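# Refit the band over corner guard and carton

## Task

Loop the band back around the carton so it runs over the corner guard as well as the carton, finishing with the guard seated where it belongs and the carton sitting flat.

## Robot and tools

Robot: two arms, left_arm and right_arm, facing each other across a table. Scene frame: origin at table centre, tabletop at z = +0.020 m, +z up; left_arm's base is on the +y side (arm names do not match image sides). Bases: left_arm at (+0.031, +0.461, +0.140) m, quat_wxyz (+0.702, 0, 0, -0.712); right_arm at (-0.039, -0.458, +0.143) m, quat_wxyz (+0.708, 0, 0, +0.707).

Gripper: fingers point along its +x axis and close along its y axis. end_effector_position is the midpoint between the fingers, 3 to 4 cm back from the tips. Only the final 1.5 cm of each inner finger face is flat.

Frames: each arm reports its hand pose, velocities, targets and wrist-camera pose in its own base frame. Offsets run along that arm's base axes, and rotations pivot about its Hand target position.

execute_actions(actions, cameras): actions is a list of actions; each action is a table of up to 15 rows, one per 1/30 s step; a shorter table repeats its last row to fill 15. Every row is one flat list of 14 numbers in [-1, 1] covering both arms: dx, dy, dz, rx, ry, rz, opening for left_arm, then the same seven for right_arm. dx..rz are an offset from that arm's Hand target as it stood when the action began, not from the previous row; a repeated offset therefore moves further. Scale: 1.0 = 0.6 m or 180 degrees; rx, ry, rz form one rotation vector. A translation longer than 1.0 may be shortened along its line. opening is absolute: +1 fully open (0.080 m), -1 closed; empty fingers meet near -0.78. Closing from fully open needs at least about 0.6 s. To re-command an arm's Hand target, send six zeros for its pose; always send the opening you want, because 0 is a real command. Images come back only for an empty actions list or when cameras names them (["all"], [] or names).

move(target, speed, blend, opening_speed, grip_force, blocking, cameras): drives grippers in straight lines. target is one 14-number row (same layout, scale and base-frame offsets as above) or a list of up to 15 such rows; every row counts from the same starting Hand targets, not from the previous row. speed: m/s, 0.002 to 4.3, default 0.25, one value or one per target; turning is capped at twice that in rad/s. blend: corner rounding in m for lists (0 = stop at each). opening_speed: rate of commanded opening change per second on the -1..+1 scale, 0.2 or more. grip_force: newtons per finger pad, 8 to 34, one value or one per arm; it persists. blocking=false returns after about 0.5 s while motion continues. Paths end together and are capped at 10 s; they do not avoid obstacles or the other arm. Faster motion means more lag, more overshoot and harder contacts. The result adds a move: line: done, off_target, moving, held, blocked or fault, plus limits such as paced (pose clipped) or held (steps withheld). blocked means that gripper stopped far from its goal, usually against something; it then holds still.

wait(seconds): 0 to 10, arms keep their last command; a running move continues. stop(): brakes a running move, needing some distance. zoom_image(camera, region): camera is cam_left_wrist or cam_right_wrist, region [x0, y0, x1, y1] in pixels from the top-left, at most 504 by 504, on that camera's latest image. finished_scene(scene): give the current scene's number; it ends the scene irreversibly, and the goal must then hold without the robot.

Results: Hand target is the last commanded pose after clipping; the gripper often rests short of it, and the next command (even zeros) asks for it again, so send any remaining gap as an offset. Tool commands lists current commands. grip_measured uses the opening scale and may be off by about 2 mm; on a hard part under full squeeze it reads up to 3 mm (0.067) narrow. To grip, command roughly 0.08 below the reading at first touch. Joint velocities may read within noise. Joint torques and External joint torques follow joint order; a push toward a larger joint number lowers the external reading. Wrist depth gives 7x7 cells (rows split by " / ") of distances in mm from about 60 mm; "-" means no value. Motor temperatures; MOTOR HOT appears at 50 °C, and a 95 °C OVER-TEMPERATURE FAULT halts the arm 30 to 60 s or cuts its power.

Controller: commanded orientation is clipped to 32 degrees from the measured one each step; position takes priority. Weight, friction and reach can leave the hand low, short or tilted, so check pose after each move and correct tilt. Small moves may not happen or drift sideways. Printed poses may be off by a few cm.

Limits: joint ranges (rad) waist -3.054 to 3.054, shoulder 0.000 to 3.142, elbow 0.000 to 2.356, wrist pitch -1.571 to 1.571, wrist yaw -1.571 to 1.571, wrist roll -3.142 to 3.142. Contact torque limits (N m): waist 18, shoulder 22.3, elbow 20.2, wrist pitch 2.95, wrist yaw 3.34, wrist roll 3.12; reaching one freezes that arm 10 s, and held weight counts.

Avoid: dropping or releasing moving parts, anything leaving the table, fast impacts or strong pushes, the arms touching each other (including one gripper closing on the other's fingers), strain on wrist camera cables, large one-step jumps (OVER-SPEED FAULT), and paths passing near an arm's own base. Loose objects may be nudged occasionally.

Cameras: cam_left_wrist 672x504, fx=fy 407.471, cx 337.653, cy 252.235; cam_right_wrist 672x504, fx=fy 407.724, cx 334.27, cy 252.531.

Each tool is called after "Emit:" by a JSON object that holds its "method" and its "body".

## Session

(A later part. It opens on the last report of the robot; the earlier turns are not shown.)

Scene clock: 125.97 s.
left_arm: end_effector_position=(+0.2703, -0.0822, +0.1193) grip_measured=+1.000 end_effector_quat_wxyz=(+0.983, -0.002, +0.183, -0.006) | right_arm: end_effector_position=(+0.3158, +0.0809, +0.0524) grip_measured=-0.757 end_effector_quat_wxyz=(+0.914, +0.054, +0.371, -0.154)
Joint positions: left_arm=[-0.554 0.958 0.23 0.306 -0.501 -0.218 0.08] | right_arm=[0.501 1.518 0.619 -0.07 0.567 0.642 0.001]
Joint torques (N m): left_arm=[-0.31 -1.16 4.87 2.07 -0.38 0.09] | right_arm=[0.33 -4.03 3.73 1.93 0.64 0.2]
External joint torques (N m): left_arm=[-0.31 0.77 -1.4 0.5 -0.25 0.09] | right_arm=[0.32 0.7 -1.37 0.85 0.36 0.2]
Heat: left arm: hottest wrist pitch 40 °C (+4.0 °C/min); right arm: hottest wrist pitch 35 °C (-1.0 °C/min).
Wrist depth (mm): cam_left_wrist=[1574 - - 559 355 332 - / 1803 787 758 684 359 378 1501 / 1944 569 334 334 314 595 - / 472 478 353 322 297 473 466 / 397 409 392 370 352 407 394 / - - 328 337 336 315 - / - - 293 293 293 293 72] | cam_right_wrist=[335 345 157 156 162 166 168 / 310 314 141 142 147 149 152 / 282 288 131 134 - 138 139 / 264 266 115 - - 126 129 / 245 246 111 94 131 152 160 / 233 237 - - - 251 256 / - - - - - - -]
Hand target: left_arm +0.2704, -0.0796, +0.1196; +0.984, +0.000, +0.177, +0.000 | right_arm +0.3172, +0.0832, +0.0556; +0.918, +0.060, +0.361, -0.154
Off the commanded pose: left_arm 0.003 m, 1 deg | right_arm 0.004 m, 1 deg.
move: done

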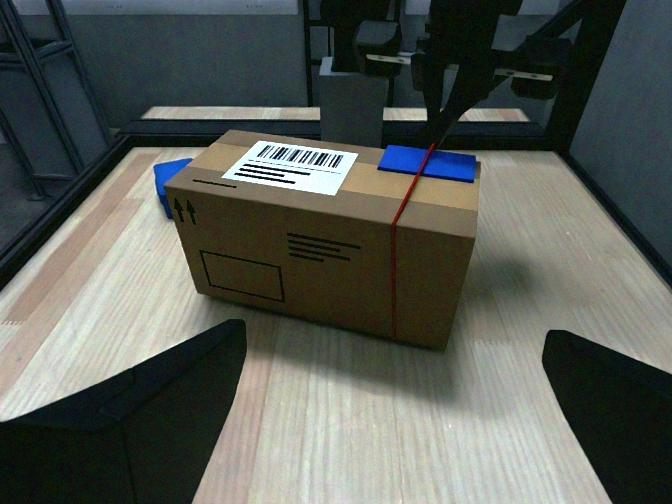

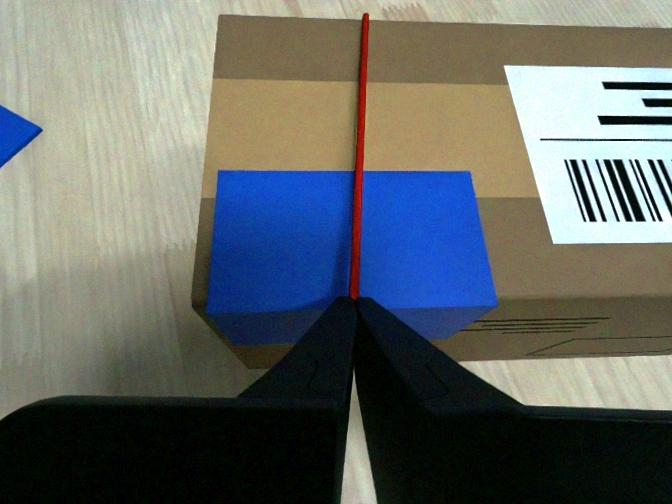

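Emit:
{"method": "move", "body": {"target": [[0,0,0,0,0,0,1,-0.0117,-0.008,0.004,0,0,0,-1],[0,0,0,0,0,0,1,-0.0117,-0.008,0.004,0,0,0,-0.4],[0,0,0,0,0,0,1,-0.09,0.019,0.09,0,0,0,-0.4]], "speed": 0.12, "opening_speed": 0.6, "cameras": ["all"]}}

Emit:
{"method": "zoom_image", "body": {"camera": "cam_left_wrist", "region": [280, 100, 500, 360]}}

Emit:
{"method": "zoom_image", "body": {"camera": "cam_right_wrist", "region": [150, 0, 554, 400]}}

Scene clock: 132.90 s.
left_arm: end_effector_position=(+0.2703, -0.0822, +0.1193) grip_measured=+1.000 end_effector_quat_wxyz=(+0.983, -0.002, +0.183, -0.006) | right_arm: end_effector_position=(+0.2567, +0.0926, +0.0957) grip_measured=-0.403 end_effector_quat_wxyz=(+0.912, +0.042, +0.379, -0.152)
Joint positions: left_arm=[-0.554 0.958 0.23 0.306 -0.501 -0.218 0.08] | right_arm=[0.691 1.254 0.639 -0.488 0.66 0.826 0.017]
Joint torques (N m): left_arm=[-0.3 -1.15 4.9 2.06 -0.38 0.08] | right_arm=[0.36 -4.07 7.29 0.69 0.75 0.22]
External joint torques (N m): left_arm=[-0.31 0.72 -1.26 0.53 -0.25 0.08] | right_arm=[0.37 -0.65 1.68 -0.23 0.4 0.22]
Heat: left arm: hottest wrist pitch 40 °C (+3.0 °C/min); right arm: hottest wrist pitch 35 °C (-2.0 °C/min).
Wrist depth (mm): cam_left_wrist=[1608 - 2150 601 378 382 1235 / 1707 2430 810 608 678 - 1656 / 1911 604 335 333 326 595 1531 / 455 477 354 320 300 472 475 / 395 406 388 370 355 405 390 / - - 329 336 334 317 - / - - 293 295 295 294 72] | cam_right_wrist=[377 389 217 216 224 231 238 / 349 357 200 202 204 211 218 / 324 331 - 176 190 195 200 / 300 307 303 259 245 247 251 / 282 289 298 306 308 315 323 / 271 - - 275 86 300 303 / - - - 260 - - -]
Hand target: left_arm +0.2704, -0.0796, +0.1196; +0.984, +0.000, +0.177, +0.000 | right_arm +0.2632, +0.0946, +0.1096; +0.918, +0.060, +0.361, -0.154
Off the commanded pose: left_arm 0.003 m, 1 deg | right_arm 0.015 m, 3 deg.
move: off_target (right_arm)

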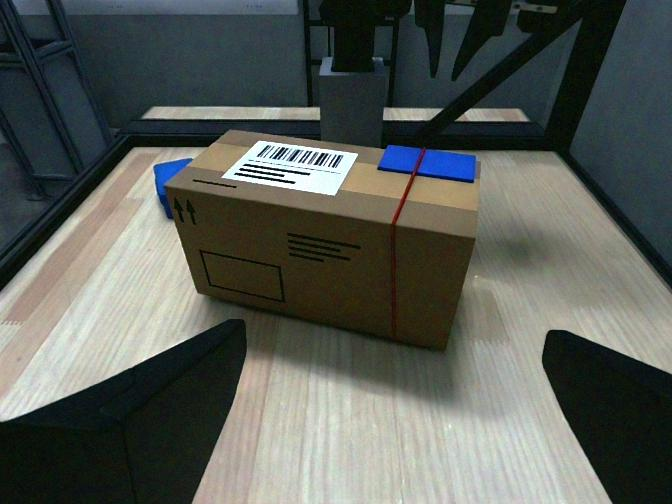

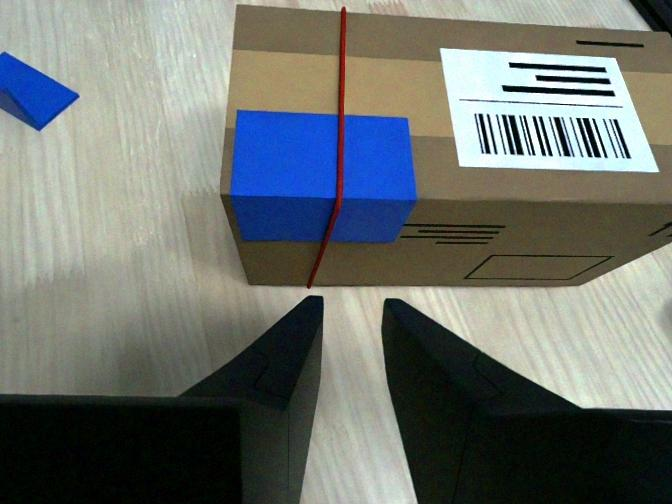

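Scaled by 1.938 from the camera's 672x504 image, which has a finer 960x720 frame.

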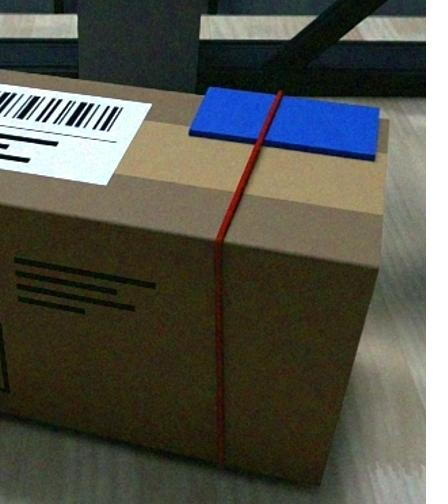

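Scaled by 1.248 from the camera's 672x504 image, which has a finer 960x720 frame.

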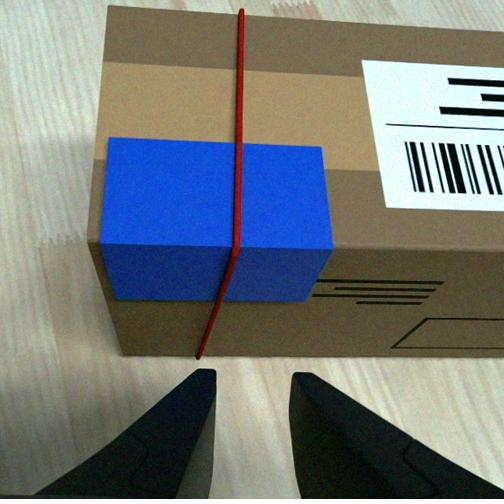

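Emit:
{"method": "move", "body": {"target": [0.194,-0.034,-0.053,0.0221,0.1358,-0.1014,-0.2,-0.12,0,0.03,0,0,0,-0.4], "cameras": ["all"]}}

Scene clock: 143.97 s.
left_arm: end_effector_position=(+0.3793, -0.0983, +0.0789) grip_measured=-0.196 end_effector_quat_wxyz=(+0.907, +0.061, +0.390, -0.145) | right_arm: end_effector_position=(+0.1869, +0.0916, +0.1164) grip_measured=-0.403 end_effector_quat_wxyz=(+0.913, +0.041, +0.376, -0.155)
Joint positions: left_arm=[-0.23 1.593 0.811 -0.031 0.06 0.061 0.026] | right_arm=[0.984 1.068 0.639 -0.917 0.772 1.195 0.017]
Joint torques (N m): left_arm=[-0.01 -5.34 8.48 0.7 0.15 0.09] | right_arm=[0.33 -2.79 6.68 0.4 0.89 0.23]
External joint torques (N m): left_arm=[-0.03 0.75 2.56 -0.67 0.12 0.09] | right_arm=[0.35 -0.68 1.1 -0.2 0.45 0.22]
Heat: left arm: hottest wrist pitch 40 °C (+2.0 °C/min); right arm: hottest wrist pitch 34 °C (-2.0 °C/min).
Wrist depth (mm): cam_left_wrist=[200 199 196 191 379 386 - / 181 180 177 176 182 348 347 / 168 166 165 165 166 319 317 / 225 211 214 215 287 295 293 / 279 278 283 279 279 275 273 / 263 266 - 255 251 - 255 / - - - 242 239 - -] | cam_right_wrist=[416 424 253 253 262 269 490 / 376 387 220 240 240 249 437 / 347 359 302 289 293 299 409 / 323 332 341 350 355 368 366 / 305 308 323 332 332 341 348 / 290 - - 294 86 326 331 / - - - 278 - - -]
Hand target: left_arm +0.3868, -0.1000, +0.0878; +0.911, +0.062, +0.378, -0.149 | right_arm +0.1912, +0.0946, +0.1276; +0.918, +0.060, +0.361, -0.154
Off the commanded pose: left_arm 0.012 m, 1 deg | right_arm 0.012 m, 3 deg.
move: off_target (left_arm, right_arm)

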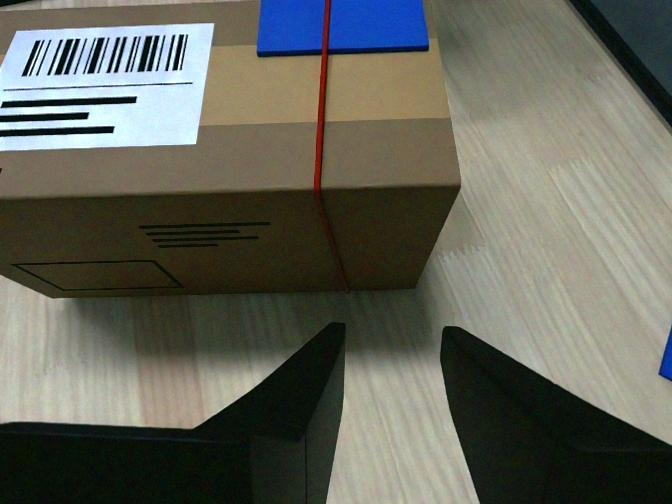

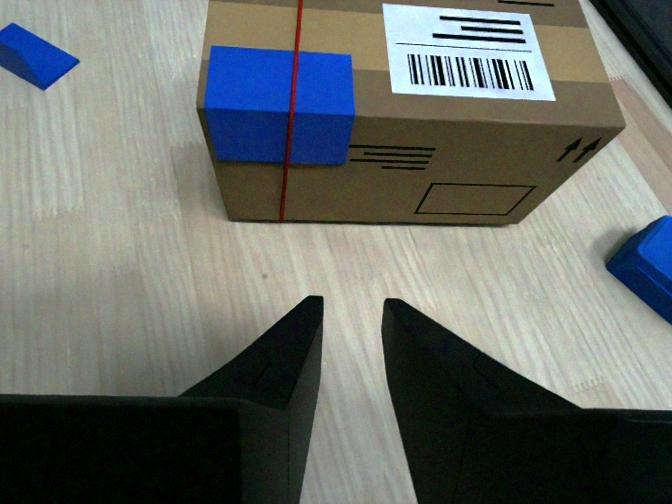

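Emit:
{"method": "move", "body": {"target": [0.105,0.0053,-0.0567,0,0,0,-0.2,0,0,0,0,0,0,-0.4], "speed": 0.15, "cameras": ["cam_left_wrist"]}}

Scene clock: 154.07 s.
left_arm: end_effector_position=(+0.4395, -0.0964, +0.0447) grip_measured=-0.196 end_effector_quat_wxyz=(+0.905, +0.062, +0.396, -0.146) | right_arm: end_effector_position=(+0.1869, +0.0916, +0.1164) grip_measured=-0.403 end_effector_quat_wxyz=(+0.913, +0.041, +0.376, -0.155)
Joint positions: left_arm=[-0.184 1.879 1.001 0.049 0.094 0.096 0.026] | right_arm=[0.984 1.068 0.639 -0.917 0.772 1.195 0.017]
Joint torques (N m): left_arm=[-0.06 -7.14 8.03 1.75 0.16 0.09] | right_arm=[0.17 -2.69 6.76 0.41 0.83 0.23]
External joint torques (N m): left_arm=[-0.08 0.76 2.41 0.4 0.12 0.09] | right_arm=[0.18 -0.62 1.27 -0.17 0.4 0.22]
Heat: left arm: hottest wrist pitch 37 °C (-2.0 °C/min); right arm: hottest wrist pitch 33 °C (-2.0 °C/min).
Wrist depth (mm): cam_left_wrist=[143 142 143 133 133 327 324 / 130 129 131 129 128 127 296 / 119 118 115 117 114 117 272 / - 108 112 - 107 107 253 / 142 125 128 115 117 158 234 / 227 226 - 220 220 - 221 / - - - 210 207 - -] | cam_right_wrist=[427 422 252 255 262 269 490 / 379 385 - 238 241 248 440 / 349 359 302 288 290 294 409 / 324 332 341 350 358 367 364 / 303 310 323 328 334 340 349 / 291 - - 296 86 327 331 / - - - 279 - - -]
Hand target: left_arm +0.4498, -0.0968, +0.0537; +0.911, +0.062, +0.378, -0.149 | right_arm +0.1912, +0.0946, +0.1276; +0.918, +0.060, +0.361, -0.154
Off the commanded pose: left_arm 0.014 m, 2 deg | right_arm 0.012 m, 3 deg.
move: off_target (left_arm, right_arm)
Images, in order (width x height): cam_left_wrist 672x504.

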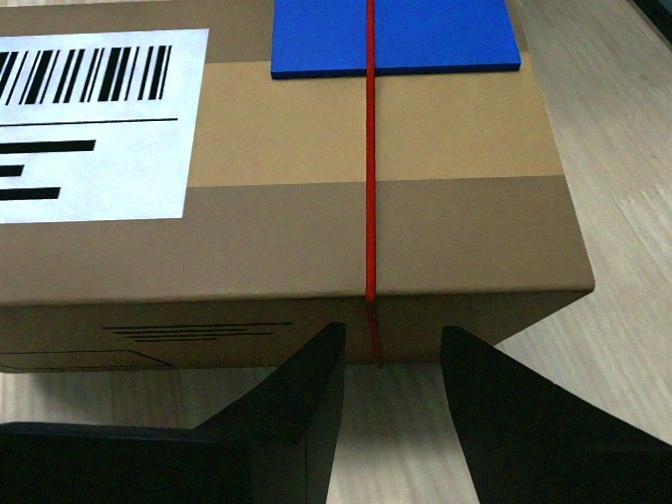

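Emit:
{"method": "move", "body": {"target": [[0.0193,0.0032,-0.0075,0,0,0,-0.2,0,0,0,0,0,0,-0.4],[0.0193,0.0032,-0.0075,0,0,0,-1,0,0,0,0,0,0,-0.4],[-0.0028,0.0105,0.0192,0,0,0,-1,0,0,0,0,0,0,-0.4],[-0.0092,-0.0085,0.0192,0,0,0,-1,0,0,0,0,0,0,-0.4]], "speed": 0.08, "opening_speed": 1.0, "cameras": ["all"]}}

Scene clock: 164.83 s.
left_arm: end_effector_position=(+0.4427, -0.1041, +0.0518) grip_measured=-0.763 end_effector_quat_wxyz=(+0.904, +0.062, +0.394, -0.150) | right_arm: end_effector_position=(+0.1869, +0.0916, +0.1164) grip_measured=-0.403 end_effector_quat_wxyz=(+0.913, +0.041, +0.376, -0.155)
Joint positions: left_arm=[-0.201 1.877 1.032 0.019 0.089 0.088 0.001] | right_arm=[0.984 1.068 0.639 -0.917 0.772 1.195 0.017]
Joint torques (N m): left_arm=[-0.07 -11.7 4.71 1.1 -0.13 -0.09] | right_arm=[0.24 -2.63 6.79 0.45 0.89 0.21]
External joint torques (N m): left_arm=[-0.1 -3.73 -0.98 -0.24 -0.16 -0.09] | right_arm=[0.23 -0.48 1.18 -0.15 0.44 0.2]
Heat: left arm: hottest wrist pitch 37 °C (-2.0 °C/min); right arm: hottest wrist pitch 33 °C (-3.0 °C/min).
Wrist depth (mm): cam_left_wrist=[355 150 149 143 145 338 331 / 137 136 134 132 133 302 304 / 128 126 124 124 123 277 280 / - 114 - 115 114 253 260 / 111 111 109 110 109 236 242 / 227 226 231 - 80 231 227 / - - - - - - -] | cam_right_wrist=[413 422 250 254 260 270 495 / 373 387 - 241 239 248 437 / 349 357 301 288 291 297 408 / 324 332 341 350 358 365 376 / 303 310 323 329 331 342 348 / 291 - - 295 86 324 331 / - - - 281 - - -]
Hand target: left_arm +0.4443, -0.1019, +0.0653; +0.911, +0.062, +0.378, -0.149 | right_arm +0.1912, +0.0946, +0.1276; +0.918, +0.060, +0.361, -0.154
Off the commanded pose: left_arm 0.014 m, 2 deg | right_arm 0.012 m, 3 deg.
move: off_target (left_arm, right_arm); target 2's new opening was sent with left_arm's hand 0.017 m and 2 deg from that target

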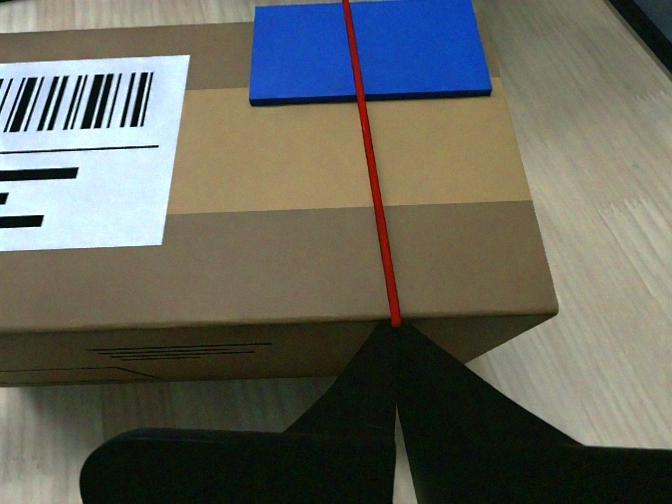

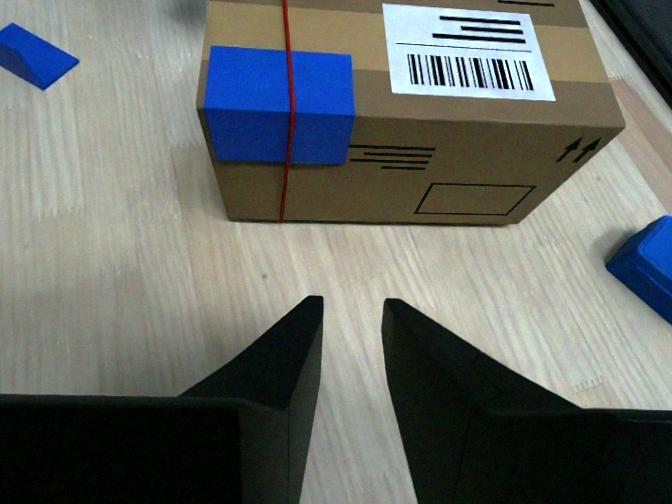

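Emit:
{"method": "move", "body": {"target": [[0.017,-0.0005,-0.0187,0,0,0,-1,0,0,0,0,0,0,-0.4],[0.017,-0.0005,-0.0187,0,0,0,-0.4,0,0,0,0,0,0,-0.4],[-0.1,0.033,0.06,0,0,0,-0.4,0,0,0,0,0,0,-0.4]], "speed": 0.1, "opening_speed": 0.6, "cameras": ["all"]}}

Scene clock: 171.47 s.
left_arm: end_effector_position=(+0.3861, -0.0842, +0.0964) grip_measured=-0.404 end_effector_quat_wxyz=(+0.909, +0.062, +0.385, -0.147) | right_arm: end_effector_position=(+0.1869, +0.0916, +0.1164) grip_measured=-0.403 end_effector_quat_wxyz=(+0.913, +0.041, +0.376, -0.155)
Joint positions: left_arm=[-0.177 1.569 0.859 -0.096 0.1 0.102 0.017] | right_arm=[0.984 1.068 0.639 -0.917 0.772 1.195 0.017]
Joint torques (N m): left_arm=[0.15 -8.18 4.76 0.7 0.17 0.09] | right_arm=[0.23 -2.5 6.91 0.37 0.87 0.25]
External joint torques (N m): left_arm=[0.12 -2.18 -1.28 -0.66 0.13 0.09] | right_arm=[0.23 -0.42 1.35 -0.23 0.44 0.24]
Heat: left arm: hottest wrist pitch 36 °C (-4.0 °C/min); right arm: hottest elbow 33 °C (+3.0 °C/min).
Wrist depth (mm): cam_left_wrist=[427 427 423 444 413 413 - / - 203 202 200 198 373 366 / 185 189 184 182 183 342 339 / 213 199 203 205 209 314 313 / 296 290 292 285 293 291 290 / 279 281 - 266 - 275 270 / - - - 256 - - -] | cam_right_wrist=[415 425 249 253 262 270 501 / 374 389 - 235 240 249 439 / 350 360 302 289 294 295 407 / 324 334 341 350 356 364 362 / 303 308 323 329 335 341 348 / 290 - - 294 86 326 329 / - - - 280 - - -]
Hand target: left_arm +0.3843, -0.0821, +0.1013; +0.911, +0.062, +0.378, -0.149 | right_arm +0.1912, +0.0946, +0.1276; +0.918, +0.060, +0.361, -0.154
Off the commanded pose: left_arm 0.006 m, 1 deg | right_arm 0.012 m, 3 deg.
move: off_target (right_arm); target 2's new opening was sent with left_arm's hand 0.012 m and 2 deg from that target

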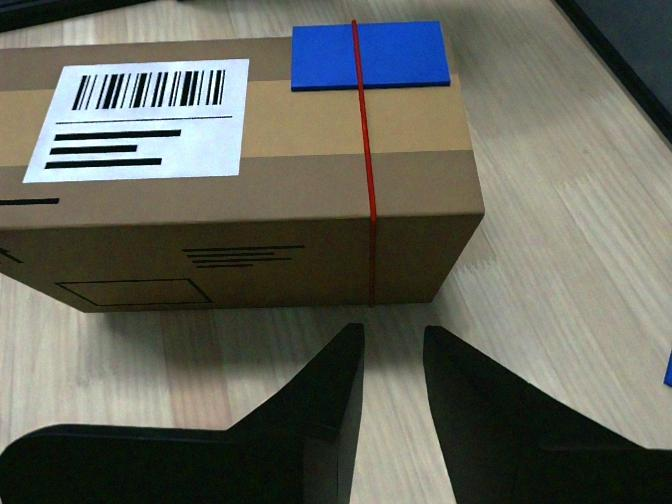

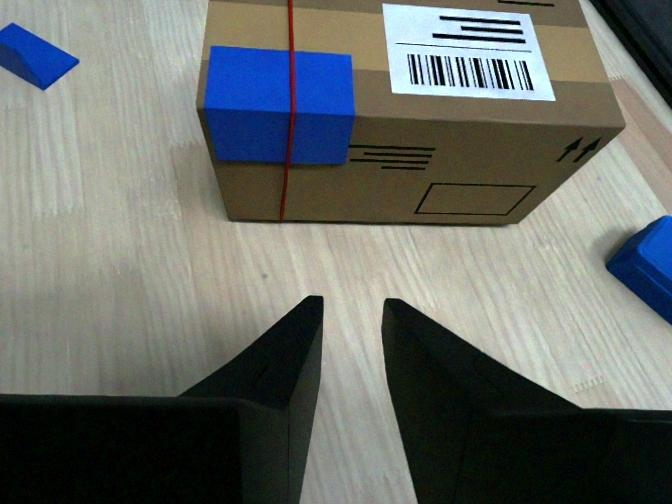

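Emit:
{"method": "finished_scene", "body": {"scene": 1}}

The scene is finished: the task was done.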